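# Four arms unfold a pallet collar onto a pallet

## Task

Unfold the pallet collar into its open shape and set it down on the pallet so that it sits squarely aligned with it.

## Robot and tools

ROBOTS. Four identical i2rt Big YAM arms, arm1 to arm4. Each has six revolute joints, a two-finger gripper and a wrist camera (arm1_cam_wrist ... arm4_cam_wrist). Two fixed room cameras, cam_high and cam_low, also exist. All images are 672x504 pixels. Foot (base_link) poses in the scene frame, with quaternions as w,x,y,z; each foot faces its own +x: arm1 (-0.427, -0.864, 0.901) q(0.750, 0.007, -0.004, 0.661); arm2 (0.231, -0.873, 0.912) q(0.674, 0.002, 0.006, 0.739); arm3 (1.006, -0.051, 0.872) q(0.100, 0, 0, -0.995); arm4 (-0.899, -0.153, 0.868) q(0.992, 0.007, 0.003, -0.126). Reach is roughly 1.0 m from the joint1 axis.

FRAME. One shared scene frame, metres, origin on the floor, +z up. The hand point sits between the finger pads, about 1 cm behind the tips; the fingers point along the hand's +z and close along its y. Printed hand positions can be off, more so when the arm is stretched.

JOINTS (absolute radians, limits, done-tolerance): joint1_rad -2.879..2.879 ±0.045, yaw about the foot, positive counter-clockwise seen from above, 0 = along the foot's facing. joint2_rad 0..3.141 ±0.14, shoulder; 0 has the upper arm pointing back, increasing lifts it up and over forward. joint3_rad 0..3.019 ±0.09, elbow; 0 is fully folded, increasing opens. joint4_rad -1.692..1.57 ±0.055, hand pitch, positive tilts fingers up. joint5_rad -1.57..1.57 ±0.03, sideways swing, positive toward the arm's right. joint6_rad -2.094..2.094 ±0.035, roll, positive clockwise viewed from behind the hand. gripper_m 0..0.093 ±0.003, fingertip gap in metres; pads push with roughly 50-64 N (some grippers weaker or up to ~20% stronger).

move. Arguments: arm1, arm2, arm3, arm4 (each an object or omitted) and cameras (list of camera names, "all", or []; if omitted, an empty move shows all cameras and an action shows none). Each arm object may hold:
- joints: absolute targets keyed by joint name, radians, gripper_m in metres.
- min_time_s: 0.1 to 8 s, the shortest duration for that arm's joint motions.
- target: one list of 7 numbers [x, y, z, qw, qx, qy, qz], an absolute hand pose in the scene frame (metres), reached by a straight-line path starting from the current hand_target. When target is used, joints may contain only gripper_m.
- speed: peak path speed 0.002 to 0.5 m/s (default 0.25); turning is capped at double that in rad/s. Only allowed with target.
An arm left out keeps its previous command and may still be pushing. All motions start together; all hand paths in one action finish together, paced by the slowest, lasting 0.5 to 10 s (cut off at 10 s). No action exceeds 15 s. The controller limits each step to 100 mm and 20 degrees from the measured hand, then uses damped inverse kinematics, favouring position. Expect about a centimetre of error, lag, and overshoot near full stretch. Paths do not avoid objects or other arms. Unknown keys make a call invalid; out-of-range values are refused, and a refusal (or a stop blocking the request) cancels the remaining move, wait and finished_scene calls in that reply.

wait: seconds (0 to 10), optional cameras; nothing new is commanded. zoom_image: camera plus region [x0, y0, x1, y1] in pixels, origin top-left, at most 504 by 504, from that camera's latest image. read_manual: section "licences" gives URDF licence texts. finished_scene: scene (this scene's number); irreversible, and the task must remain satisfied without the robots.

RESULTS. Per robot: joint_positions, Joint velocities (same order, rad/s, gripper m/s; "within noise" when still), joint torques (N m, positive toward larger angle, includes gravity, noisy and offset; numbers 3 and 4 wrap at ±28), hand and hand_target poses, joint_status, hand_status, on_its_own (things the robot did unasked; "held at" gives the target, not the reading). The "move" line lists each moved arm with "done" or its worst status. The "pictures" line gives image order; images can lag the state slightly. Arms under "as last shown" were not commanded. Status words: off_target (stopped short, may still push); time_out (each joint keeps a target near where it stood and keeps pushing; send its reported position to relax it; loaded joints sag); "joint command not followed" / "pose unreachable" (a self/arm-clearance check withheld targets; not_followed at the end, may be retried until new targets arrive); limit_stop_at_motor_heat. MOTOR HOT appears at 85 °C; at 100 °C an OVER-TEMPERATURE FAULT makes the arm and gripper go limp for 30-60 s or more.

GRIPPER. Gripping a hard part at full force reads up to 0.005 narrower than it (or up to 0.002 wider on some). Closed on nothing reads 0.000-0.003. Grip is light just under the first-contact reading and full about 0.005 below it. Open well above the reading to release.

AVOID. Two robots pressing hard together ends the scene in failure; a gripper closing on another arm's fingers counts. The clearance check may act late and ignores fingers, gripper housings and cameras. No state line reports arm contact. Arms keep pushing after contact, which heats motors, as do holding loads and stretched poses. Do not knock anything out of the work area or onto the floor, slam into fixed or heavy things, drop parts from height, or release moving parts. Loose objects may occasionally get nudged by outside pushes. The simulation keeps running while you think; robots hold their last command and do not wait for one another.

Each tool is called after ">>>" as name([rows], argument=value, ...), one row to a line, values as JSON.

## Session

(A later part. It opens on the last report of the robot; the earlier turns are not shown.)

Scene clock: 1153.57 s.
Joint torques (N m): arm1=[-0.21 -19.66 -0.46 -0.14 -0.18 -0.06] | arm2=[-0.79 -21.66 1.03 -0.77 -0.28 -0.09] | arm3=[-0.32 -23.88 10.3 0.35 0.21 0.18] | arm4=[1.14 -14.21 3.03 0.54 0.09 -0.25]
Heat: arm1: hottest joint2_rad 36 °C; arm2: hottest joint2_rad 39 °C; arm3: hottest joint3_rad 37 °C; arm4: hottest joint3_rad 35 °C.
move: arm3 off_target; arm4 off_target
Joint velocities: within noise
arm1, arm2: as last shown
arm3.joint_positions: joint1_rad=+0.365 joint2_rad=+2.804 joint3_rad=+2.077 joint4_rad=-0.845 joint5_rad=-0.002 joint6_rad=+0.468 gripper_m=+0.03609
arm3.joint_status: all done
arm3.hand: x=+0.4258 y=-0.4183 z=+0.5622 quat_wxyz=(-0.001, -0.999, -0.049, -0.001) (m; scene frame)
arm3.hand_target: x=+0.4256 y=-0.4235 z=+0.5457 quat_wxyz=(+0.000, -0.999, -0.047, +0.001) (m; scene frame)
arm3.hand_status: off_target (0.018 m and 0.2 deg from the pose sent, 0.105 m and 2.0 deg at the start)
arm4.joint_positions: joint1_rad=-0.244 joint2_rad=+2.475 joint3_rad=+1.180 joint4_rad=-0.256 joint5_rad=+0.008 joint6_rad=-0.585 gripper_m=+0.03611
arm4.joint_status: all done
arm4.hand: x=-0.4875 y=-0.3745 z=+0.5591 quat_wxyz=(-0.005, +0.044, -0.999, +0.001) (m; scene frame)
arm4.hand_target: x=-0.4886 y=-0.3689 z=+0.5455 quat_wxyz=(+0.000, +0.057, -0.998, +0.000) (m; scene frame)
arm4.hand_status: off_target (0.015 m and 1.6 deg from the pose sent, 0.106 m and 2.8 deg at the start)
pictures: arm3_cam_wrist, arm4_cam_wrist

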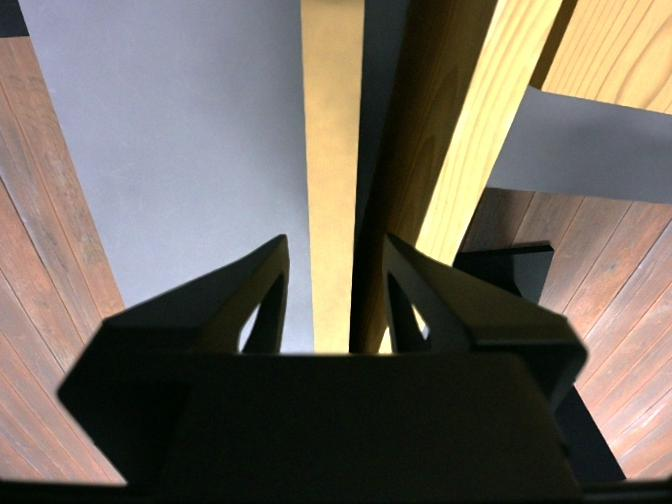

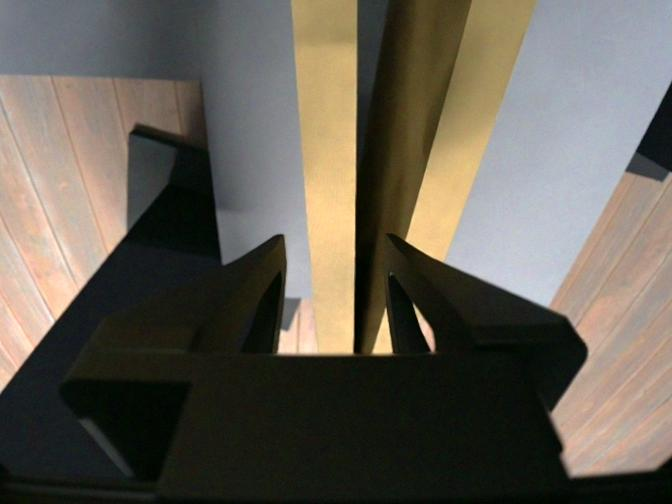

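>>> move(arm3={"target": [0.425, -0.424, 0.478, 0.0, 0.9989, 0.0471, 0], "speed": 0.06}, arm4={"target": [-0.488, -0.366, 0.480, 0.0, -0.0567, 0.9984, 0], "speed": 0.06}, cameras=["arm3_cam_wrist", "arm4_cam_wrist"])

Scene clock: 1163.93 s.
Joint torques (N m): arm1=[-0.21 -19.72 -0.46 -0.13 -0.18 -0.06] | arm2=[-0.62 -21.83 1.02 -0.79 -0.31 -0.09] | arm3=[-0.5 -23.77 10.44 0.34 0.21 0.17] | arm4=[1.14 -14.33 2.36 0.59 0.1 -0.21]
Heat: arm1: hottest joint2_rad 36 °C; arm2: hottest joint2_rad 39 °C; arm3: hottest joint3_rad 37 °C; arm4: hottest joint3_rad 35 °C.
move: arm3 off_target; arm4 off_target
Joint velocities: within noise
arm1, arm2: as last shown
arm1.hand: x=-0.2857 y=-0.4241 z=+0.4918 quat_wxyz=(-0.002, -0.019, -1.000, -0.004) (m; scene frame)
arm3.joint_positions: joint1_rad=+0.365 joint2_rad=+2.971 joint3_rad=+2.235 joint4_rad=-0.834 joint5_rad=-0.002 joint6_rad=+0.468 gripper_m=+0.03609
arm3.joint_status: not commanded
arm3.hand: x=+0.4230 y=-0.4201 z=+0.4959 quat_wxyz=(-0.001, -0.999, -0.049, +0.000) (m; scene frame)
arm3.hand_target: x=+0.4258 y=-0.4233 z=+0.4787 quat_wxyz=(+0.000, -0.999, -0.047, +0.000) (m; scene frame)
arm3.hand_status: off_target (0.018 m and 0.2 deg from the pose sent, 0.084 m and 0.2 deg at the start)
arm4.joint_positions: joint1_rad=-0.240 joint2_rad=+2.639 joint3_rad=+1.283 joint4_rad=-0.192 joint5_rad=+0.008 joint6_rad=-0.585 gripper_m=+0.03611
arm4.joint_status: not commanded
arm4.hand: x=-0.4842 y=-0.3734 z=+0.4957 quat_wxyz=(-0.006, +0.046, -0.999, +0.002) (m; scene frame)
arm4.hand_target: x=-0.4884 y=-0.3659 z=+0.4807 quat_wxyz=(+0.000, +0.057, -0.998, +0.000) (m; scene frame)
arm4.hand_status: off_target (0.018 m and 1.4 deg from the pose sent, 0.080 m and 1.5 deg at the start)
pictures: arm3_cam_wrist, arm4_cam_wrist

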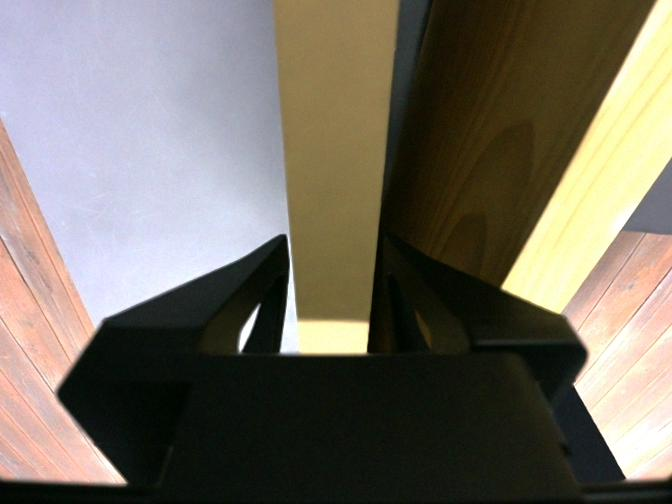

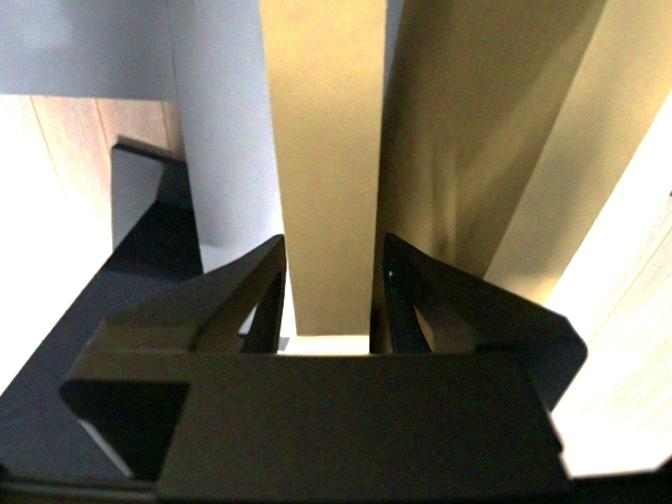

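>>> move(arm3={"target": [0.425, -0.424, 0.455, 0.0, 0.9989, 0.0471, 0], "speed": 0.06}, arm4={"target": [-0.488, -0.366, 0.457, 0.0, -0.0567, 0.9984, 0], "speed": 0.06})

>>> move(arm3={"joints": {"gripper_m": 0.010}}, arm4={"joints": {"gripper_m": 0.010}})

>>> move(arm1={"joints": {"gripper_m": 0.03}}, arm2={"joints": {"gripper_m": 0.03}})

>>> move(arm1={"target": [-0.284, -0.426, 0.455, 0.0, 0.0175, 0.99985, 0], "speed": 0.06}, arm2={"target": [0.001, -0.421, 0.455, 0.0, 0.9998, -0.0219, 0], "speed": 0.06}, cameras=["arm1_cam_wrist", "arm2_cam_wrist"])

Scene clock: 1181.83 s.
Joint torques (N m): arm1=[-0.15 -19.6 -0.49 -0.17 -0.18 -0.05] | arm2=[-0.62 -21.66 1.2 -0.81 -0.32 -0.09] | arm3=[-0.85 -23.59 10.43 0.03 0.19 0.16] | arm4=[0.5 -14.1 2.8 0.65 0.09 -0.2]
Heat: arm1: hottest joint2_rad 36 °C; arm2: hottest joint2_rad 39 °C; arm3: hottest joint3_rad 38 °C; arm4: hottest joint3_rad 34 °C.
move: arm3 off_target; arm4 off_target
Joint velocities: within noise
arm1: as last shown
arm1.joint_positions: joint1_rad=-0.187 joint2_rad=+2.758 joint3_rad=+1.341 joint4_rad=-0.159 joint5_rad=+0.010 joint6_rad=+1.295 gripper_m=+0.02098
arm1.hand: x=-0.2853 y=-0.4239 z=+0.4919 quat_wxyz=(-0.003, -0.019, -1.000, -0.005) (m; scene frame)
arm2.joint_positions: joint1_rad=+0.373 joint2_rad=+2.795 joint3_rad=+1.495 joint4_rad=-0.260 joint5_rad=+0.017 joint6_rad=-1.058 gripper_m=+0.01932
arm2.joint_status: not commanded
arm2.hand: x=+0.0024 y=-0.4219 z=+0.4913 quat_wxyz=(-0.005, +1.000, -0.024, -0.001) (m; scene frame)
arm2.hand_target: x=+0.0010 y=-0.4248 z=+0.4998 quat_wxyz=(+0.000, +1.000, -0.019, +0.000) (m; scene frame)
arm2.hand_status: not commanded
arm3.joint_positions: joint1_rad=+0.367 joint2_rad=+3.034 joint3_rad=+2.308 joint4_rad=-0.834 joint5_rad=-0.002 joint6_rad=+0.469 gripper_m=+0.03607
arm3.joint_status: not commanded
arm3.hand: x=+0.4207 y=-0.4234 z=+0.4740 quat_wxyz=(-0.004, -0.999, -0.049, +0.004) (m; scene frame)
arm3.hand_target: x=+0.4259 y=-0.4233 z=+0.4557 quat_wxyz=(+0.000, -0.999, -0.047, +0.001) (m; scene frame)
arm3.hand_status: off_target (0.019 m and 0.6 deg from the pose sent, 0.041 m and 0.2 deg at the start)
arm4.joint_positions: joint1_rad=-0.230 joint2_rad=+2.695 joint3_rad=+1.319 joint4_rad=-0.180 joint5_rad=+0.008 joint6_rad=-0.585 gripper_m=+0.03609
arm4.joint_status: not commanded
arm4.hand: x=-0.4847 y=-0.3675 z=+0.4737 quat_wxyz=(-0.003, +0.051, -0.999, +0.000) (m; scene frame)
arm4.hand_target: x=-0.4885 y=-0.3657 z=+0.4577 quat_wxyz=(+0.000, +0.057, -0.998, +0.000) (m; scene frame)
arm4.hand_status: off_target (0.017 m and 0.7 deg from the pose sent, 0.040 m and 1.4 deg at the start)
pictures: none

Scene clock: 1182.40 s.
Joint torques (N m): arm1=[-0.09 -19.6 -0.49 -0.2 -0.18 -0.04] | arm2=[-0.91 -21.66 1.13 -0.81 -0.32 -0.09] | arm3=[-0.32 -23.94 10.37 0.28 -0.03 0.16] | arm4=[0.67 -14.33 2.22 0.58 -0.18 -0.1]
Heat: arm1: hottest joint2_rad 36 °C; arm2: hottest joint2_rad 39 °C; arm3: hottest joint3_rad 38 °C; arm4: hottest joint3_rad 34 °C.
move: arm3 off_target; arm4 off_target
Joint velocities: within noise
arm1, arm2: as last shown
arm1.joint_positions: joint1_rad=-0.187 joint2_rad=+2.758 joint3_rad=+1.341 joint4_rad=-0.158 joint5_rad=+0.010 joint6_rad=+1.295 gripper_m=+0.02098
arm1.hand: x=-0.2852 y=-0.4238 z=+0.4919 quat_wxyz=(-0.003, -0.019, -1.000, -0.005) (m; scene frame)
arm2.joint_positions: joint1_rad=+0.373 joint2_rad=+2.795 joint3_rad=+1.495 joint4_rad=-0.260 joint5_rad=+0.017 joint6_rad=-1.057 gripper_m=+0.01932
arm2.hand: x=+0.0022 y=-0.4220 z=+0.4913 quat_wxyz=(-0.005, +1.000, -0.024, -0.001) (m; scene frame)
arm3.joint_positions: joint1_rad=+0.367 joint2_rad=+3.034 joint3_rad=+2.308 joint4_rad=-0.838 joint5_rad=+0.004 joint6_rad=+0.471 gripper_m=+0.01966
arm3.joint_status: gripper_m off_target (ended at +0.01969, target +0.01000)
arm3.hand: x=+0.4209 y=-0.4220 z=+0.4740 quat_wxyz=(+0.000, -0.999, -0.048, +0.004) (m; scene frame)
arm3.hand_target: x=+0.4258 y=-0.4234 z=+0.4558 quat_wxyz=(+0.000, -0.999, -0.047, +0.001) (m; scene frame)
arm3.hand_status: not commanded
arm4.joint_positions: joint1_rad=-0.234 joint2_rad=+2.696 joint3_rad=+1.327 joint4_rad=-0.177 joint5_rad=+0.014 joint6_rad=-0.595 gripper_m=+0.01897
arm4.joint_status: gripper_m off_target (ended at +0.01900, target +0.01000)
arm4.hand: x=-0.4817 y=-0.3725 z=+0.4736 quat_wxyz=(-0.005, +0.054, -0.998, +0.005) (m; scene frame)
arm4.hand_target: x=-0.4886 y=-0.3658 z=+0.4577 quat_wxyz=(+0.000, +0.057, -0.998, +0.000) (m; scene frame)
arm4.hand_status: not commanded
pictures: none

Scene clock: 1183.07 s.
Joint torques (N m): arm1=[-0.15 -18.61 0.55 -0.23 -0.15 0] | arm2=[-0.91 -21.36 1.5 -0.72 -0.26 -0.09] | arm3=[-0.73 -23.65 10.29 0.31 -0.02 0.13] | arm4=[0.67 -14.45 2.24 0.61 -0.19 -0.08]
Heat: arm1: hottest joint2_rad 36 °C; arm2: hottest joint2_rad 39 °C; arm3: hottest joint3_rad 38 °C; arm4: hottest joint3_rad 34 °C.
move: arm1 done; arm2 done
Joint velocities: within noise
arm1.joint_positions: joint1_rad=-0.187 joint2_rad=+2.745 joint3_rad=+1.330 joint4_rad=-0.158 joint5_rad=+0.010 joint6_rad=+1.290 gripper_m=+0.02988
arm1.joint_status: all done
arm1.hand: x=-0.2855 y=-0.4243 z=+0.4967 quat_wxyz=(-0.002, -0.016, -1.000, -0.006) (m; scene frame)
arm1.hand_target: x=-0.2841 y=-0.4299 z=+0.4997 quat_wxyz=(+0.000, -0.013, -1.000, +0.000) (m; scene frame)
arm1.hand_status: not commanded
arm2.joint_positions: joint1_rad=+0.373 joint2_rad=+2.795 joint3_rad=+1.489 joint4_rad=-0.263 joint5_rad=+0.015 joint6_rad=-1.057 gripper_m=+0.02987
arm2.joint_status: all done
arm2.hand: x=+0.0039 y=-0.4259 z=+0.4907 quat_wxyz=(-0.001, +1.000, -0.024, +0.001) (m; scene frame)
arm2.hand_target: x=+0.0011 y=-0.4250 z=+0.4997 quat_wxyz=(+0.000, +1.000, -0.019, +0.000) (m; scene frame)
arm2.hand_status: not commanded
arm3, arm4: as last shown
pictures: none

Scene clock: 1184.40 s.
Joint torques (N m): arm1=[-0.03 -16.03 2.8 0.27 -0.15 0.11] | arm2=[-0.85 -18.43 4.05 -0.39 -0.23 -0.06] | arm3=[-0.5 -23.65 10.35 0.21 0 0.16] | arm4=[0.79 -14.45 2.26 0.58 -0.18 -0.07]
Heat: arm1: hottest joint2_rad 36 °C; arm2: hottest joint2_rad 39 °C; arm3: hottest joint3_rad 38 °C; arm4: hottest joint3_rad 34 °C.
move: arm1 off_target; arm2 done
Joint velocities: within noise
arm1.joint_positions: joint1_rad=-0.187 joint2_rad=+2.827 joint3_rad=+1.406 joint4_rad=-0.158 joint5_rad=+0.010 joint6_rad=+1.290 gripper_m=+0.02990
arm1.joint_status: not commanded
arm1.hand: x=-0.2849 y=-0.4215 z=+0.4656 quat_wxyz=(-0.002, -0.016, -1.000, -0.003) (m; scene frame)
arm1.hand_target: x=-0.2841 y=-0.4262 z=+0.4553 quat_wxyz=(+0.000, -0.018, -1.000, +0.000) (m; scene frame)
arm1.hand_status: off_target (0.012 m and 0.4 deg from the pose sent, 0.042 m and 0.7 deg at the start)
arm2.joint_positions: joint1_rad=+0.373 joint2_rad=+2.874 joint3_rad=+1.566 joint4_rad=-0.263 joint5_rad=+0.015 joint6_rad=-1.057 gripper_m=+0.02989
arm2.joint_status: not commanded
arm2.hand: x=+0.0022 y=-0.4237 z=+0.4602 quat_wxyz=(+0.000, +1.000, -0.024, +0.001) (m; scene frame)
arm2.hand_target: x=+0.0011 y=-0.4211 z=+0.4552 quat_wxyz=(+0.000, +1.000, -0.022, +0.000) (m; scene frame)
arm2.hand_status: done (0.006 m and 0.2 deg from the pose sent, 0.036 m and 0.3 deg at the start)
arm3, arm4: as last shown
pictures: arm1_cam_wrist, arm2_cam_wrist

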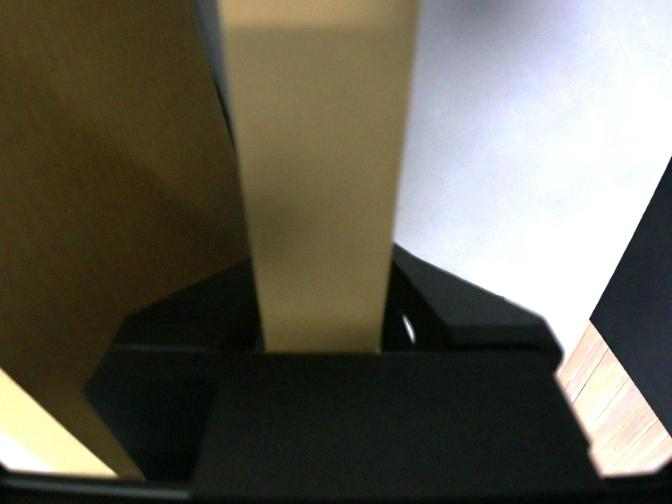

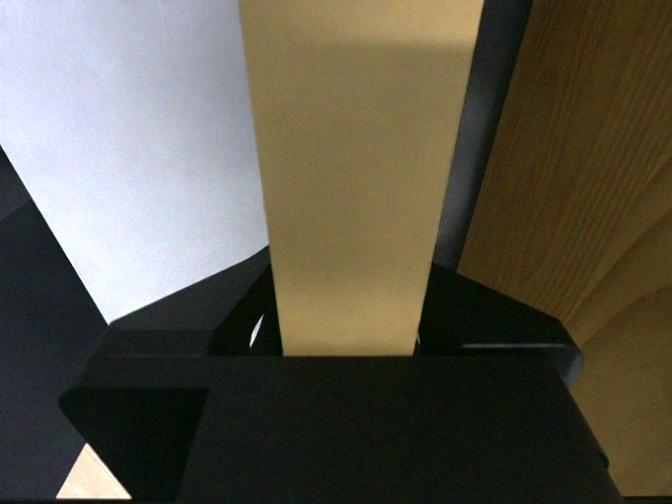

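>>> move(arm1={"joints": {"gripper_m": 0.008}}, arm2={"joints": {"gripper_m": 0.008}})

>>> move(arm1={"target": [-0.285, -0.4215, 0.560, 0.0, 0.0175, 0.99985, 0], "speed": 0.06}, arm2={"target": [0.002, -0.4237, 0.555, 0.0, 0.9998, -0.0219, 0], "speed": 0.06}, arm3={"target": [0.421, -0.422, 0.570, 0.0, 0.9989, 0.0480, 0], "speed": 0.06}, arm4={"target": [-0.482, -0.3725, 0.570, 0.0, -0.0542, 0.9985, 0], "speed": 0.06}, cameras=["cam_low"])

Scene clock: 1203.07 s.
Joint torques (N m): arm1=[0.03 -16.03 2.59 0.27 -0.08 0.08] | arm2=[-0.97 -18.14 3.92 -0.38 -0.35 -0.06] | arm3=[-0.5 -23.82 10.4 0.1 -0.04 0.17] | arm4=[0.67 -14.45 2.22 0.59 -0.19 -0.09]
Heat: arm1: hottest joint2_rad 35 °C; arm2: hottest joint2_rad 37 °C; arm3: hottest joint3_rad 38 °C; arm4: hottest joint3_rad 33 °C.
move: arm1 off_target; arm2 off_target
Joint velocities: within noise
arm1.joint_positions: joint1_rad=-0.187 joint2_rad=+2.827 joint3_rad=+1.409 joint4_rad=-0.157 joint5_rad=+0.008 joint6_rad=+1.293 gripper_m=+0.02051
arm1.joint_status: gripper_m off_target (ended at +0.02054, target +0.00800)
arm1.hand: x=-0.2846 y=-0.4197 z=+0.4657 quat_wxyz=(-0.001, -0.018, -1.000, -0.005) (m; scene frame)
arm1.hand_target: x=-0.2841 y=-0.4262 z=+0.4553 quat_wxyz=(+0.000, -0.017, -1.000, +0.000) (m; scene frame)
arm1.hand_status: not commanded
arm2.joint_positions: joint1_rad=+0.373 joint2_rad=+2.875 joint3_rad=+1.571 joint4_rad=-0.263 joint5_rad=+0.019 joint6_rad=-1.057 gripper_m=+0.01892
arm2.joint_status: gripper_m off_target (ended at +0.01895, target +0.00800)
arm2.hand: x=+0.0019 y=-0.4212 z=+0.4605 quat_wxyz=(-0.003, +1.000, -0.024, +0.002) (m; scene frame)
arm2.hand_target: x=+0.0010 y=-0.4210 z=+0.4551 quat_wxyz=(+0.000, +1.000, -0.022, +0.000) (m; scene frame)
arm2.hand_status: not commanded
arm3, arm4: as last shown
arm3.hand: x=+0.4209 y=-0.4219 z=+0.4740 quat_wxyz=(+0.000, -0.999, -0.048, +0.004) (m; scene frame)
arm3.hand_target: x=+0.4257 y=-0.4234 z=+0.4558 quat_wxyz=(+0.000, -0.999, -0.047, +0.001) (m; scene frame)
pictures: none

Scene clock: 1205.60 s.
Joint torques (N m): arm1=[1.55 -22.77 -0.03 -0.75 -0.66 0.11] | arm2=[-1.32 -26.11 0.65 -2.04 0.14 -0.13] | arm3=[-0.62 -36.25 5 -2.99 0.18 0.73] | arm4=[0.5 -22.24 -0.47 -1.17 -0.67 0.46]
Heat: arm1: hottest joint2_rad 35 °C; arm2: hottest joint2_rad 37 °C; arm3: hottest joint3_rad 38 °C; arm4: hottest joint3_rad 33 °C.
move: arm1 off_target; arm2 off_target; arm3 off_target; arm4 off_target
Joint velocities: within noise
arm1.joint_positions: joint1_rad=-0.202 joint2_rad=+2.655 joint3_rad=+1.257 joint4_rad=-0.212 joint5_rad=+0.021 joint6_rad=+1.296 gripper_m=+0.02051
arm1.joint_status: not commanded
arm1.hand: x=-0.2809 y=-0.4388 z=+0.5312 quat_wxyz=(-0.002, -0.026, -1.000, +0.014) (m; scene frame)
arm1.hand_target: x=-0.2850 y=-0.4220 z=+0.5582 quat_wxyz=(+0.000, -0.018, -1.000, +0.000) (m; scene frame)
arm1.hand_status: off_target (0.034 m and 1.9 deg from the pose sent, 0.094 m and 0.6 deg at the start)
arm2.joint_positions: joint1_rad=+0.376 joint2_rad=+2.724 joint3_rad=+1.402 joint4_rad=-0.269 joint5_rad=+0.004 joint6_rad=-1.046 gripper_m=+0.01892
arm2.joint_status: not commanded
arm2.hand: x=+0.0088 y=-0.4425 z=+0.5158 quat_wxyz=(+0.011, +1.000, -0.028, +0.001) (m; scene frame)
arm2.hand_target: x=+0.0021 y=-0.4243 z=+0.5521 quat_wxyz=(+0.000, +1.000, -0.022, +0.000) (m; scene frame)
arm2.hand_status: off_target (0.044 m and 1.4 deg from the pose sent, 0.095 m and 0.5 deg at the start)
arm3.joint_positions: joint1_rad=+0.363 joint2_rad=+2.913 joint3_rad=+2.142 joint4_rad=-0.788 joint5_rad=-0.001 joint6_rad=+0.401 gripper_m=+0.01968
arm3.joint_status: not commanded
arm3.hand: x=+0.4276 y=-0.4151 z=+0.5085 quat_wxyz=(-0.004, -0.997, -0.081, +0.005) (m; scene frame)
arm3.hand_target: x=+0.4193 y=-0.4229 z=+0.5646 quat_wxyz=(+0.000, -0.999, -0.049, +0.001) (m; scene frame)
arm3.hand_status: off_target (0.062 m and 3.8 deg from the pose sent, 0.096 m and 0.4 deg at the start)
arm4.joint_positions: joint1_rad=-0.234 joint2_rad=+2.519 joint3_rad=+1.219 joint4_rad=-0.250 joint5_rad=+0.025 joint6_rad=-0.643 gripper_m=+0.01897
arm4.joint_status: not commanded
arm4.hand: x=-0.4817 y=-0.3753 z=+0.5435 quat_wxyz=(+0.000, +0.078, -0.997, +0.009) (m; scene frame)
arm4.hand_target: x=-0.4822 y=-0.3724 z=+0.5681 quat_wxyz=(+0.000, +0.055, -0.998, +0.000) (m; scene frame)
arm4.hand_status: off_target (0.027 m and 3.0 deg from the pose sent, 0.096 m and 0.9 deg at the start)
pictures: cam_low

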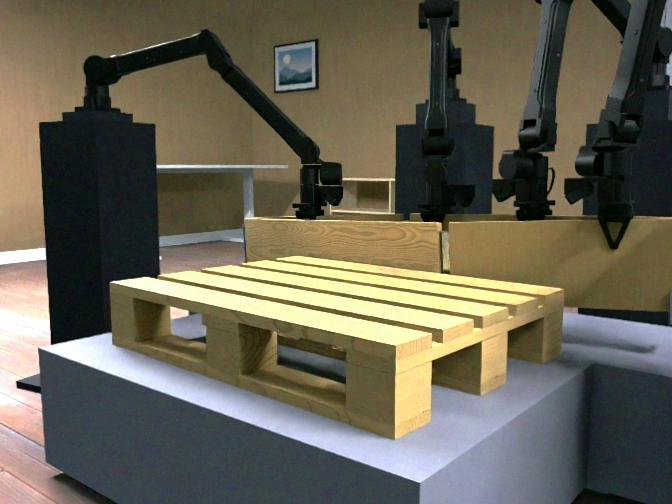

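>>> move(arm1={"target": [-0.283, -0.43, 0.640, 0.0, 0.0175, 0.99985, 0], "speed": 0.06}, arm2={"target": [0.004, -0.43, 0.645, 0.0, 0.9998, -0.0219, 0], "speed": 0.06}, arm3={"target": [0.423, -0.410, 0.675, 0.0, 0.997, 0.0770, 0], "speed": 0.06}, arm4={"target": [-0.482, -0.3725, 0.635, 0.0, -0.0750, 0.9972, 0], "speed": 0.06})

>>> move(arm1={"target": [-0.283, -0.43, 0.730, 0.0, 0.0175, 0.99985, 0], "speed": 0.06}, arm2={"target": [0.004, -0.43, 0.735, 0.0, 0.9998, -0.0219, 0], "speed": 0.06}, arm3={"target": [0.423, -0.400, 0.765, 0.0, 0.996, 0.085, 0], "speed": 0.06}, arm4={"target": [-0.482, -0.368, 0.725, 0.0, -0.085, 0.996, 0], "speed": 0.06}, cameras=["cam_low", "cam_high"])

Scene clock: 1228.63 s.
Joint torques (N m): arm1=[1.44 -22.95 0.79 -0.99 -1.23 0.13] | arm2=[-0.73 -27.28 1.36 -2.29 0.03 -0.12] | arm3=[-0.85 -37.95 5.74 -3.85 0.53 0.55] | arm4=[0.5 -20.6 1.14 -1.22 -0.79 0.48]
Heat: arm1: hottest joint2_rad 37 °C; arm2: hottest joint2_rad 39 °C; arm3: hottest joint2_rad 43 °C; arm4: hottest joint3_rad 32 °C.
move: arm1 off_target; arm2 off_target; arm3 off_target; arm4 off_target
Joint velocities: within noise
arm1.joint_positions: joint1_rad=-0.210 joint2_rad=+2.455 joint3_rad=+1.128 joint4_rad=-0.290 joint5_rad=+0.034 joint6_rad=+1.284 gripper_m=+0.02051
arm1.joint_status: not commanded
arm1.hand: x=-0.2768 y=-0.4471 z=+0.6074 quat_wxyz=(-0.007, -0.025, -0.999, +0.019) (m; scene frame)
arm1.hand_target: x=-0.2829 y=-0.4307 z=+0.6377 quat_wxyz=(+0.000, -0.017, -1.000, +0.000) (m; scene frame)
arm1.hand_status: off_target (0.037 m and 2.5 deg from the pose sent, 0.109 m and 1.9 deg at the start)
arm2.joint_positions: joint1_rad=+0.376 joint2_rad=+2.516 joint3_rad=+1.255 joint4_rad=-0.348 joint5_rad=+0.008 joint6_rad=-1.046 gripper_m=+0.01892
arm2.joint_status: not commanded
arm2.hand: x=+0.0141 y=-0.4492 z=+0.5979 quat_wxyz=(+0.018, +0.999, -0.028, +0.007) (m; scene frame)
arm2.hand_target: x=+0.0042 y=-0.4307 z=+0.6412 quat_wxyz=(+0.000, +1.000, -0.022, +0.000) (m; scene frame)
arm2.hand_status: off_target (0.052 m and 2.3 deg from the pose sent, 0.130 m and 1.4 deg at the start)
arm3.joint_positions: joint1_rad=+0.355 joint2_rad=+2.703 joint3_rad=+1.966 joint4_rad=-0.829 joint5_rad=-0.010 joint6_rad=+0.351 gripper_m=+0.01968
arm3.joint_status: not commanded
arm3.hand: x=+0.4304 y=-0.4094 z=+0.5978 quat_wxyz=(-0.006, -0.995, -0.102, +0.000) (m; scene frame)
arm3.hand_target: x=+0.4213 y=-0.4113 z=+0.6680 quat_wxyz=(-0.001, -0.997, -0.077, +0.001) (m; scene frame)
arm3.hand_status: off_target (0.078 m and 3.0 deg from the pose sent, 0.167 m and 0.9 deg at the start)
arm4.joint_positions: joint1_rad=-0.234 joint2_rad=+2.339 joint3_rad=+1.141 joint4_rad=-0.347 joint5_rad=+0.028 joint6_rad=-0.681 gripper_m=+0.01897
arm4.joint_status: not commanded
arm4.hand: x=-0.4789 y=-0.3782 z=+0.6153 quat_wxyz=(-0.002, +0.097, -0.995, +0.012) (m; scene frame)
arm4.hand_target: x=-0.4821 y=-0.3725 z=+0.6337 quat_wxyz=(+0.000, +0.075, -0.997, +0.000) (m; scene frame)
arm4.hand_status: off_target (0.021 m and 2.9 deg from the pose sent, 0.091 m and 1.1 deg at the start)
pictures: none

Scene clock: 1230.90 s.
Joint torques (N m): arm1=[1.73 -22.65 2.93 -1.17 -1.04 0.17] | arm2=[-0.62 -27.05 3.21 -2.48 0.15 -0.09] | arm3=[-1.55 -37.89 6.86 -3.77 0.67 0.52] | arm4=[0.79 -19.84 2.95 -1.28 -1 0.42]
Heat: arm1: hottest joint2_rad 37 °C; arm2: hottest joint2_rad 39 °C; arm3: hottest joint2_rad 43 °C; arm4: hottest joint3_rad 32 °C.
move: arm1 off_target; arm2 off_target; arm3 off_target; arm4 off_target
Joint velocities: within noise
arm1.joint_positions: joint1_rad=-0.211 joint2_rad=+2.234 joint3_rad=+1.055 joint4_rad=-0.447 joint5_rad=+0.029 joint6_rad=+1.282 gripper_m=+0.02051
arm1.joint_status: not commanded
arm1.hand: x=-0.2761 y=-0.4466 z=+0.6945 quat_wxyz=(-0.004, -0.024, -0.999, +0.023) (m; scene frame)
arm1.hand_target: x=-0.2829 y=-0.4306 z=+0.7276 quat_wxyz=(+0.000, -0.017, -1.000, +0.000) (m; scene frame)
arm1.hand_status: off_target (0.040 m and 2.7 deg from the pose sent, 0.124 m and 2.5 deg at the start)
arm2.joint_positions: joint1_rad=+0.376 joint2_rad=+2.309 joint3_rad=+1.177 joint4_rad=-0.489 joint5_rad=+0.004 joint6_rad=-1.047 gripper_m=+0.01892
arm2.joint_status: not commanded
arm2.hand: x=+0.0140 y=-0.4480 z=+0.6838 quat_wxyz=(+0.024, +0.999, -0.027, +0.008) (m; scene frame)
arm2.hand_target: x=+0.0043 y=-0.4308 z=+0.7310 quat_wxyz=(+0.000, +1.000, -0.022, +0.000) (m; scene frame)
arm2.hand_status: off_target (0.055 m and 2.9 deg from the pose sent, 0.139 m and 2.3 deg at the start)
arm3.joint_positions: joint1_rad=+0.346 joint2_rad=+2.546 joint3_rad=+1.899 joint4_rad=-0.936 joint5_rad=-0.015 joint6_rad=+0.326 gripper_m=+0.01975
arm3.joint_status: not commanded
arm3.hand: x=+0.4298 y=-0.4031 z=+0.6808 quat_wxyz=(-0.004, -0.994, -0.110, -0.009) (m; scene frame)
arm3.hand_target: x=+0.4217 y=-0.4011 z=+0.7576 quat_wxyz=(-0.001, -0.996, -0.085, +0.001) (m; scene frame)
arm3.hand_status: off_target (0.085 m and 3.0 deg from the pose sent, 0.168 m and 2.1 deg at the start)
arm4.joint_positions: joint1_rad=-0.227 joint2_rad=+2.121 joint3_rad=+1.081 joint4_rad=-0.513 joint5_rad=+0.033 joint6_rad=-0.689 gripper_m=+0.01897
arm4.joint_status: not commanded
arm4.hand: x=-0.4804 y=-0.3756 z=+0.7040 quat_wxyz=(+0.003, +0.105, -0.994, +0.012) (m; scene frame)
arm4.hand_target: x=-0.4819 y=-0.3683 z=+0.7238 quat_wxyz=(+0.000, +0.085, -0.996, +0.000) (m; scene frame)
arm4.hand_status: off_target (0.022 m and 2.7 deg from the pose sent, 0.110 m and 1.9 deg at the start)
pictures: cam_high, cam_low

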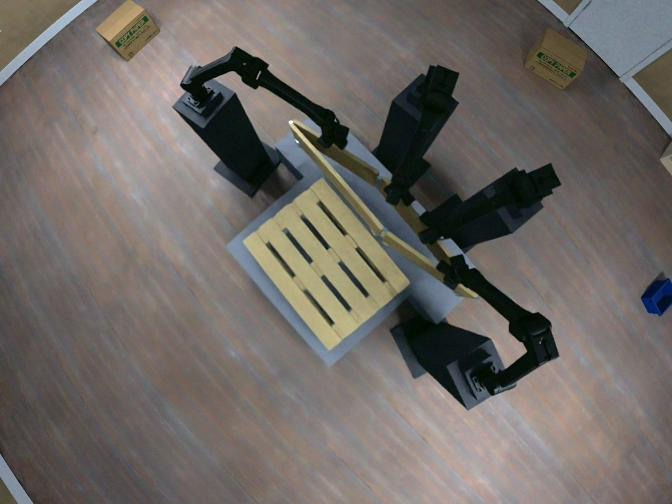

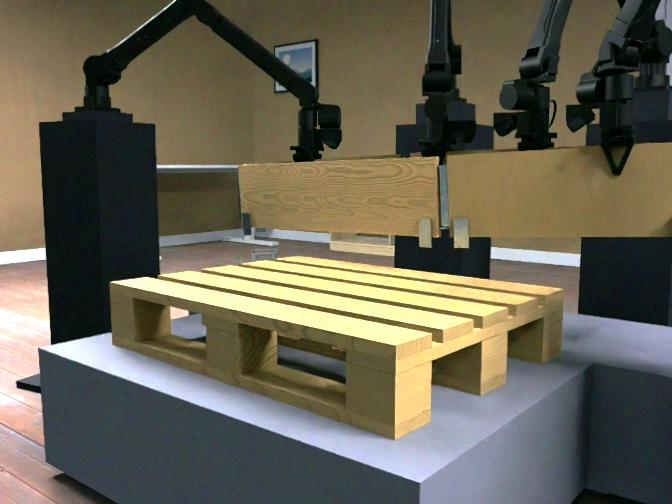

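>>> move(arm1={"target": [-0.283, -0.43, 0.750, 0.0, 0.0209, 0.99978, 0], "speed": 0.08}, arm2={"target": [0.004, -0.43, 0.760, 0.0, 0.9997, -0.0262, 0], "speed": 0.08}, arm3={"target": [0.389, -0.291, 0.800, 0.0, 0.9613, 0.2756, 0], "speed": 0.08}, arm4={"target": [-0.505, -0.303, 0.750, 0.0, -0.2756, 0.9613, 0], "speed": 0.08}, cameras=["cam_low", "cam_high"])

Scene clock: 1291.77 s.
Joint torques (N m): arm1=[1.79 -20.89 3.25 -0.35 -1.3 0.22] | arm2=[-0.67 -26.34 3.89 -1.55 -0.08 -0.01] | arm3=[-1.38 -39.41 6.41 -4.49 0.63 0.18] | arm4=[1.49 -19.31 2.32 -1.33 -1.51 0.1]
Heat: arm1: hottest joint2_rad 37 °C; arm2: hottest joint2_rad 44 °C; arm3: hottest joint2_rad 40 °C; arm4: hottest joint3_rad 31 °C.
move: arm1 off_target; arm2 off_target; arm3 off_target; arm4 off_target
Joint velocities: within noise
arm1.joint_positions: joint1_rad=-0.211 joint2_rad=+2.166 joint3_rad=+1.052 joint4_rad=-0.511 joint5_rad=+0.036 joint6_rad=+1.282 gripper_m=+0.02058
arm1.joint_status: not commanded
arm1.hand: x=-0.2735 y=-0.4432 z=+0.7233 quat_wxyz=(-0.007, -0.024, -0.999, +0.023) (m; scene frame)
arm1.hand_target: x=-0.2829 y=-0.4306 z=+0.7485 quat_wxyz=(+0.000, -0.021, -1.000, +0.000) (m; scene frame)
arm1.hand_status: off_target (0.031 m and 2.8 deg from the pose sent, 0.058 m and 2.7 deg at the start)
arm2.joint_positions: joint1_rad=+0.376 joint2_rad=+2.240 joint3_rad=+1.166 joint4_rad=-0.558 joint5_rad=+0.010 joint6_rad=-1.047 gripper_m=+0.01892
arm2.joint_status: not commanded
arm2.hand: x=+0.0155 y=-0.4475 z=+0.7141 quat_wxyz=(+0.028, +0.999, -0.027, +0.013) (m; scene frame)
arm2.hand_target: x=+0.0045 y=-0.4308 z=+0.7570 quat_wxyz=(+0.000, +1.000, -0.026, +0.000) (m; scene frame)
arm2.hand_status: off_target (0.050 m and 3.5 deg from the pose sent, 0.079 m and 2.9 deg at the start)
arm3.joint_positions: joint1_rad=+0.180 joint2_rad=+2.476 joint3_rad=+1.826 joint4_rad=-0.936 joint5_rad=-0.014 joint6_rad=-0.194 gripper_m=+0.01976
arm3.joint_status: not commanded
arm3.hand: x=+0.3914 y=-0.2979 z=+0.7044 quat_wxyz=(-0.006, -0.959, -0.283, -0.008) (m; scene frame)
arm3.hand_target: x=+0.3871 y=-0.2923 z=+0.7901 quat_wxyz=(+0.000, -0.961, -0.276, +0.001) (m; scene frame)
arm3.hand_status: off_target (0.096 m and 1.5 deg from the pose sent, 0.169 m and 19.4 deg at the start)
arm4.joint_positions: joint1_rad=-0.118 joint2_rad=+2.008 joint3_rad=+0.937 joint4_rad=-0.491 joint5_rad=+0.045 joint6_rad=-0.936 gripper_m=+0.01901
arm4.joint_status: not commanded
arm4.hand: x=-0.5030 y=-0.3142 z=+0.7261 quat_wxyz=(+0.010, +0.279, -0.960, +0.013) (m; scene frame)
arm4.hand_target: x=-0.5049 y=-0.3034 z=+0.7480 quat_wxyz=(+0.000, +0.276, -0.961, +0.000) (m; scene frame)
arm4.hand_status: off_target (0.026 m and 2.0 deg from the pose sent, 0.089 m and 20.0 deg at the start)
pictures: cam_high, cam_low

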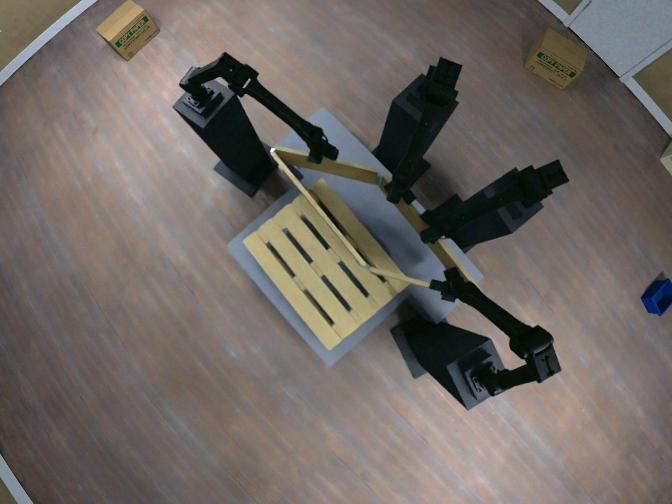

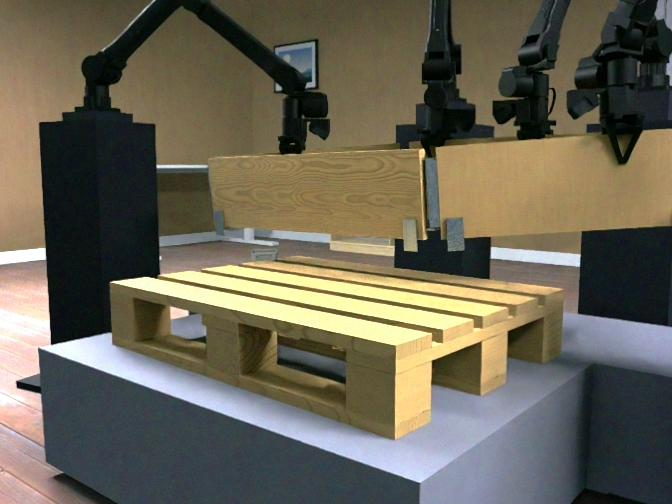

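>>> move(arm1={"target": [-0.165, -0.368, 0.745, 0.0, 0.0262, 0.99966, 0], "speed": 0.08}, arm2={"target": [0.123, -0.371, 0.760, 0.0, 0.9995, -0.0305, 0], "speed": 0.08}, arm3={"target": [0.426, -0.153, 0.800, 0.0, 0.9003, 0.4352, 0], "speed": 0.08}, arm4={"target": [-0.437, -0.198, 0.745, 0.0, -0.4352, 0.9003, 0], "speed": 0.08}, cameras=["cam_low", "cam_high"])

Scene clock: 1325.60 s.
Joint torques (N m): arm1=[0.38 -19.49 8.55 -0.23 -1.89 0.02] | arm2=[-1.67 -22.59 6.43 -1.07 -0.25 -0.2] | arm3=[-2.78 -36.07 4.9 -3 0.55 -0.21] | arm4=[1.73 -18.02 4.48 -2.04 -1.13 -0.11]
Heat: arm1: hottest joint2_rad 35 °C; arm2: hottest joint2_rad 40 °C; arm3: hottest joint2_rad 43 °C; arm4: hottest joint3_rad 31 °C.
move: arm1 off_target; arm2 off_target; arm3 off_target; arm4 off_target
Joint velocities: within noise
arm1.joint_positions: joint1_rad=-0.358 joint2_rad=+2.271 joint3_rad=+1.362 joint4_rad=-0.700 joint5_rad=+0.052 joint6_rad=+1.151 gripper_m=+0.02082
arm1.joint_status: not commanded
arm1.hand: x=-0.1658 y=-0.3851 z=+0.7357 quat_wxyz=(-0.013, -0.032, -0.999, +0.021) (m; scene frame)
arm1.hand_target: x=-0.1651 y=-0.3683 z=+0.7454 quat_wxyz=(-0.001, -0.026, -1.000, +0.000) (m; scene frame)
arm1.hand_status: off_target (0.019 m and 2.9 deg from the pose sent, 0.134 m and 2.8 deg at the start)
arm2.joint_positions: joint1_rad=+0.129 joint2_rad=+2.215 joint3_rad=+1.190 joint4_rad=-0.603 joint5_rad=+0.016 joint6_rad=-1.277 gripper_m=+0.01892
arm2.joint_status: not commanded
arm2.hand: x=+0.1249 y=-0.3971 z=+0.7292 quat_wxyz=(+0.028, +0.999, -0.036, +0.009) (m; scene frame)
arm2.hand_target: x=+0.1234 y=-0.3719 z=+0.7596 quat_wxyz=(+0.000, +1.000, -0.031, +0.001) (m; scene frame)
arm2.hand_status: off_target (0.040 m and 3.5 deg from the pose sent, 0.140 m and 3.5 deg at the start)
arm3.joint_positions: joint1_rad=-0.002 joint2_rad=+2.312 joint3_rad=+1.516 joint4_rad=-0.821 joint5_rad=-0.012 joint6_rad=-0.690 gripper_m=+0.01976
arm3.joint_status: not commanded
arm3.hand: x=+0.4342 y=-0.1673 z=+0.7158 quat_wxyz=(-0.011, -0.903, -0.429, -0.021) (m; scene frame)
arm3.hand_target: x=+0.4258 y=-0.1538 z=+0.7907 quat_wxyz=(+0.001, -0.900, -0.435, +0.000) (m; scene frame)
arm3.hand_status: off_target (0.086 m and 2.8 deg from the pose sent, 0.177 m and 18.8 deg at the start)
arm4.joint_positions: joint1_rad=+0.138 joint2_rad=+2.054 joint3_rad=+1.048 joint4_rad=-0.527 joint5_rad=+0.039 joint6_rad=-0.992 gripper_m=+0.01901
arm4.joint_status: not commanded
arm4.hand: x=-0.4320 y=-0.2119 z=+0.7292 quat_wxyz=(-0.007, +0.425, -0.905, +0.019) (m; scene frame)
arm4.hand_target: x=-0.4370 y=-0.1985 z=+0.7443 quat_wxyz=(+0.000, +0.435, -0.900, +0.001) (m; scene frame)
arm4.hand_status: off_target (0.022 m and 2.7 deg from the pose sent, 0.135 m and 19.3 deg at the start)
pictures: cam_high, cam_low

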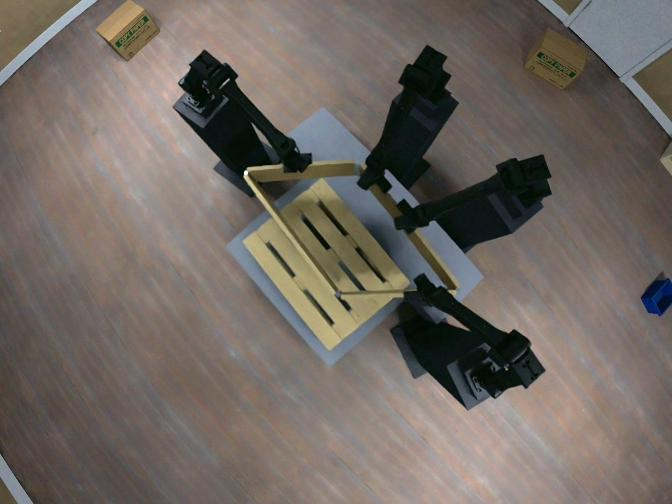

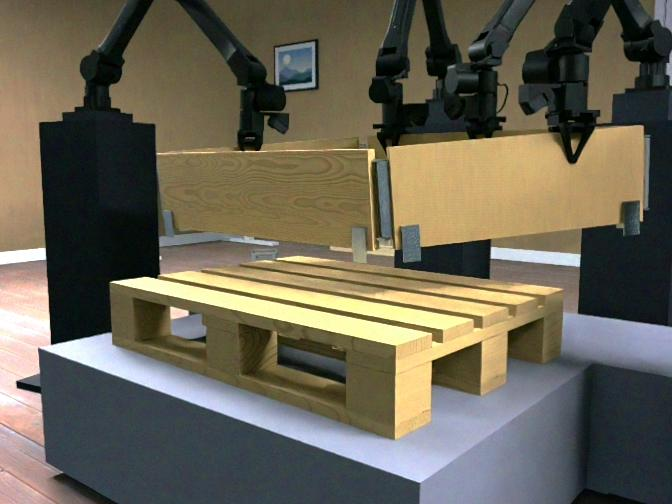

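>>> move(arm1={"target": [-0.078, -0.316, 0.745, 0.0, 0.0305, 0.9995, 0], "speed": 0.08}, arm2={"target": [0.209, -0.322, 0.755, 0.0, 0.9994, -0.0349, 0], "speed": 0.08}, arm3={"target": [0.415, -0.048, 0.800, 0.0, 0.8141, 0.5807, 0], "speed": 0.08}, arm4={"target": [-0.404, -0.115, 0.755, 0.0, -0.5807, 0.8141, 0], "speed": 0.08}, cameras=["cam_low", "cam_high"])

Scene clock: 1376.03 s.
Joint torques (N m): arm1=[-0.38 -20.72 11.71 0.25 -1.99 -0.03] | arm2=[-1.85 -21.25 8.02 -0.81 -0.28 -0.25] | arm3=[-3.31 -35.84 6.13 -3.37 0.57 -0.57] | arm4=[2.61 -20.6 5.19 -2.43 -1.25 -0.4]
Heat: arm1: hottest joint2_rad 36 °C; arm2: hottest joint2_rad 41 °C; arm3: hottest joint2_rad 47 °C; arm4: hottest joint3_rad 32 °C.
move: arm1 off_target; arm2 off_target; arm3 off_target; arm4 off_target
Joint velocities: within noise
arm1.joint_positions: joint1_rad=-0.427 joint2_rad=+2.417 joint3_rad=+1.698 joint4_rad=-0.902 joint5_rad=+0.057 joint6_rad=+1.084 gripper_m=+0.02087
arm1.joint_status: not commanded
arm1.hand: x=-0.0896 y=-0.3346 z=+0.7405 quat_wxyz=(-0.010, -0.033, -0.999, +0.028) (m; scene frame)
arm1.hand_target: x=-0.0783 y=-0.3167 z=+0.7459 quat_wxyz=(-0.001, -0.030, -1.000, +0.000) (m; scene frame)
arm1.hand_status: off_target (0.022 m and 3.4 deg from the pose sent, 0.112 m and 2.8 deg at the start)
arm2.joint_positions: joint1_rad=-0.037 joint2_rad=+2.251 joint3_rad=+1.311 joint4_rad=-0.674 joint5_rad=+0.015 joint6_rad=-1.436 gripper_m=+0.01892
arm2.joint_status: not commanded
arm2.hand: x=+0.2027 y=-0.3472 z=+0.7352 quat_wxyz=(+0.024, +0.999, -0.039, +0.004) (m; scene frame)
arm2.hand_target: x=+0.2091 y=-0.3228 z=+0.7554 quat_wxyz=(+0.000, +0.999, -0.035, +0.000) (m; scene frame)
arm2.hand_status: off_target (0.033 m and 2.9 deg from the pose sent, 0.116 m and 3.4 deg at the start)
arm3.joint_positions: joint1_rad=-0.173 joint2_rad=+2.309 joint3_rad=+1.500 joint4_rad=-0.813 joint5_rad=-0.011 joint6_rad=-1.169 gripper_m=+0.01975
arm3.joint_status: not commanded
arm3.hand: x=+0.4280 y=-0.0679 z=+0.7132 quat_wxyz=(-0.018, -0.826, -0.563, -0.019) (m; scene frame)
arm3.hand_target: x=+0.4154 y=-0.0490 z=+0.7913 quat_wxyz=(+0.002, -0.815, -0.580, +0.000) (m; scene frame)
arm3.hand_status: off_target (0.090 m and 3.9 deg from the pose sent, 0.147 m and 20.3 deg at the start)
arm4.joint_positions: joint1_rad=+0.300 joint2_rad=+2.108 joint3_rad=+1.147 joint4_rad=-0.587 joint5_rad=+0.042 joint6_rad=-1.132 gripper_m=+0.01901
arm4.joint_status: not commanded
arm4.hand: x=-0.4013 y=-0.1348 z=+0.7268 quat_wxyz=(-0.002, +0.556, -0.831, +0.017) (m; scene frame)
arm4.hand_target: x=-0.4040 y=-0.1157 z=+0.7534 quat_wxyz=(-0.001, +0.580, -0.814, +0.001) (m; scene frame)
arm4.hand_status: off_target (0.035 m and 3.9 deg from the pose sent, 0.104 m and 20.8 deg at the start)
pictures: cam_high, cam_low

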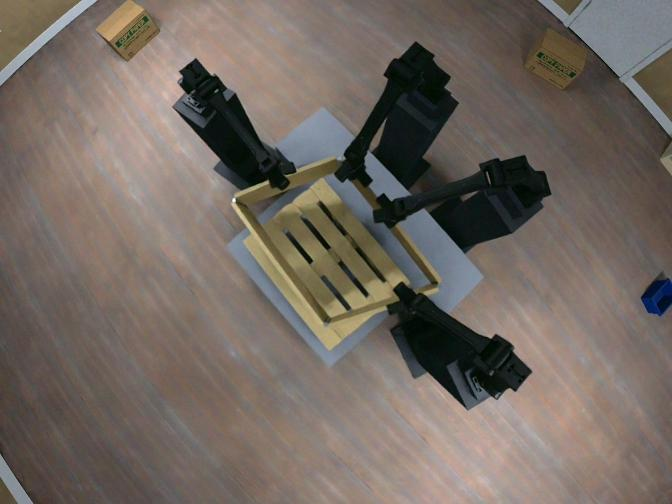

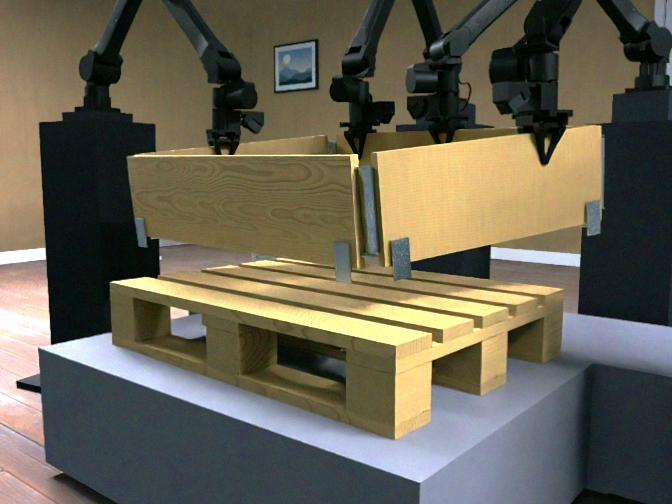

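>>> move(arm1={"target": [-0.017, -0.279, 0.745, 0.0, 0.0366, 0.9993, 0], "speed": 0.08}, arm2={"target": [0.271, -0.285, 0.750, 0.0, 0.9993, -0.0366, 0], "speed": 0.08}, arm3={"target": [0.385, 0.010, 0.800, 0.0, 0.7193, 0.6947, 0], "speed": 0.08}, arm4={"target": [-0.398, -0.064, 0.765, 0.0, -0.6947, 0.7193, 0], "speed": 0.08}, cameras=["cam_low", "cam_high"])

Scene clock: 1411.20 s.
Joint torques (N m): arm1=[-0.62 -21.95 13.81 0.4 -1.46 0.03] | arm2=[-2.43 -20.78 8.77 -0.21 -0.4 -0.27] | arm3=[-2.14 -32.32 10.69 -4.66 0.17 -0.91] | arm4=[3.19 -22.36 4.78 -2.92 -0.9 -0.89]
Heat: arm1: hottest joint2_rad 37 °C; arm2: hottest joint2_rad 37 °C; arm3: hottest joint2_rad 53 °C; arm4: hottest joint2_rad 36 °C.
move: arm1 off_target; arm2 off_target; arm3 off_target; arm4 off_target
Joint velocities: within noise
arm1.joint_positions: joint1_rad=-0.468 joint2_rad=+2.564 joint3_rad=+2.019 joint4_rad=-1.081 joint5_rad=+0.045 joint6_rad=+1.046 gripper_m=+0.02087
arm1.joint_status: not commanded
arm1.hand: x=-0.0344 y=-0.2950 z=+0.7444 quat_wxyz=(-0.002, -0.034, -0.999, +0.027) (m; scene frame)
arm1.hand_target: x=-0.0175 y=-0.2802 z=+0.7460 quat_wxyz=(-0.001, -0.036, -0.999, -0.001) (m; scene frame)
arm1.hand_status: off_target (0.024 m and 3.1 deg from the pose sent, 0.092 m and 3.4 deg at the start)
arm2.joint_positions: joint1_rad=-0.138 joint2_rad=+2.304 joint3_rad=+1.450 joint4_rad=-0.752 joint5_rad=+0.018 joint6_rad=-1.541 gripper_m=+0.01892
arm2.joint_status: not commanded
arm2.hand: x=+0.2583 y=-0.3068 z=+0.7388 quat_wxyz=(+0.021, +0.999, -0.037, +0.003) (m; scene frame)
arm2.hand_target: x=+0.2713 y=-0.2858 z=+0.7506 quat_wxyz=(+0.000, +0.999, -0.037, +0.001) (m; scene frame)
arm2.hand_status: off_target (0.028 m and 2.4 deg from the pose sent, 0.094 m and 2.8 deg at the start)
arm3.joint_positions: joint1_rad=-0.279 joint2_rad=+2.323 joint3_rad=+1.561 joint4_rad=-0.837 joint5_rad=-0.002 joint6_rad=-1.520 gripper_m=+0.01975
arm3.joint_status: not commanded
arm3.hand: x=+0.4076 y=-0.0036 z=+0.7216 quat_wxyz=(-0.010, -0.751, -0.660, -0.009) (m; scene frame)
arm3.hand_target: x=+0.3869 y=+0.0097 z=+0.7955 quat_wxyz=(+0.005, -0.721, -0.693, +0.002) (m; scene frame)
arm3.hand_status: off_target (0.083 m and 5.7 deg from the pose sent, 0.124 m and 19.7 deg at the start)
arm4.joint_positions: joint1_rad=+0.390 joint2_rad=+2.127 joint3_rad=+1.197 joint4_rad=-0.612 joint5_rad=+0.034 joint6_rad=-1.286 gripper_m=+0.01901
arm4.joint_status: not commanded
arm4.hand: x=-0.3886 y=-0.0866 z=+0.7293 quat_wxyz=(-0.006, +0.653, -0.757, +0.015) (m; scene frame)
arm4.hand_target: x=-0.3976 y=-0.0651 z=+0.7622 quat_wxyz=(-0.002, +0.694, -0.720, +0.002) (m; scene frame)
arm4.hand_status: off_target (0.043 m and 6.7 deg from the pose sent, 0.081 m and 20.5 deg at the start)
pictures: cam_high, cam_low

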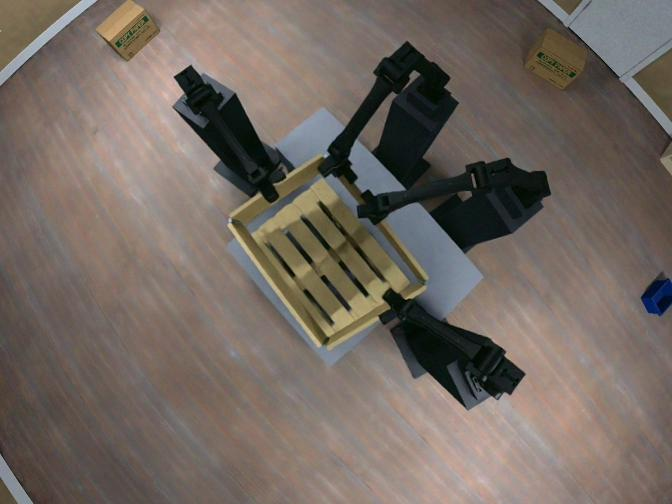

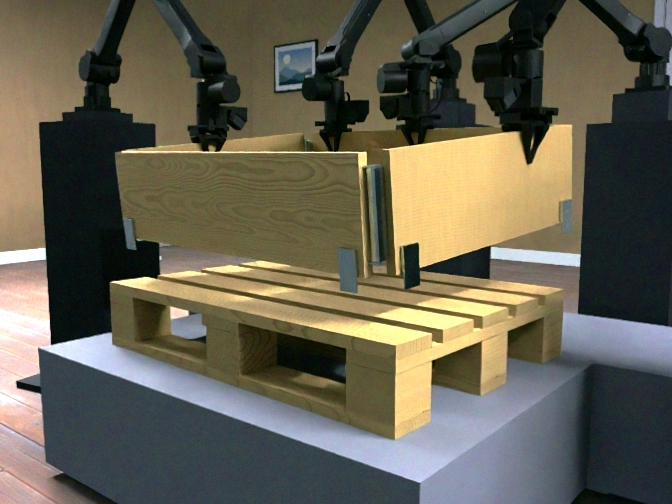

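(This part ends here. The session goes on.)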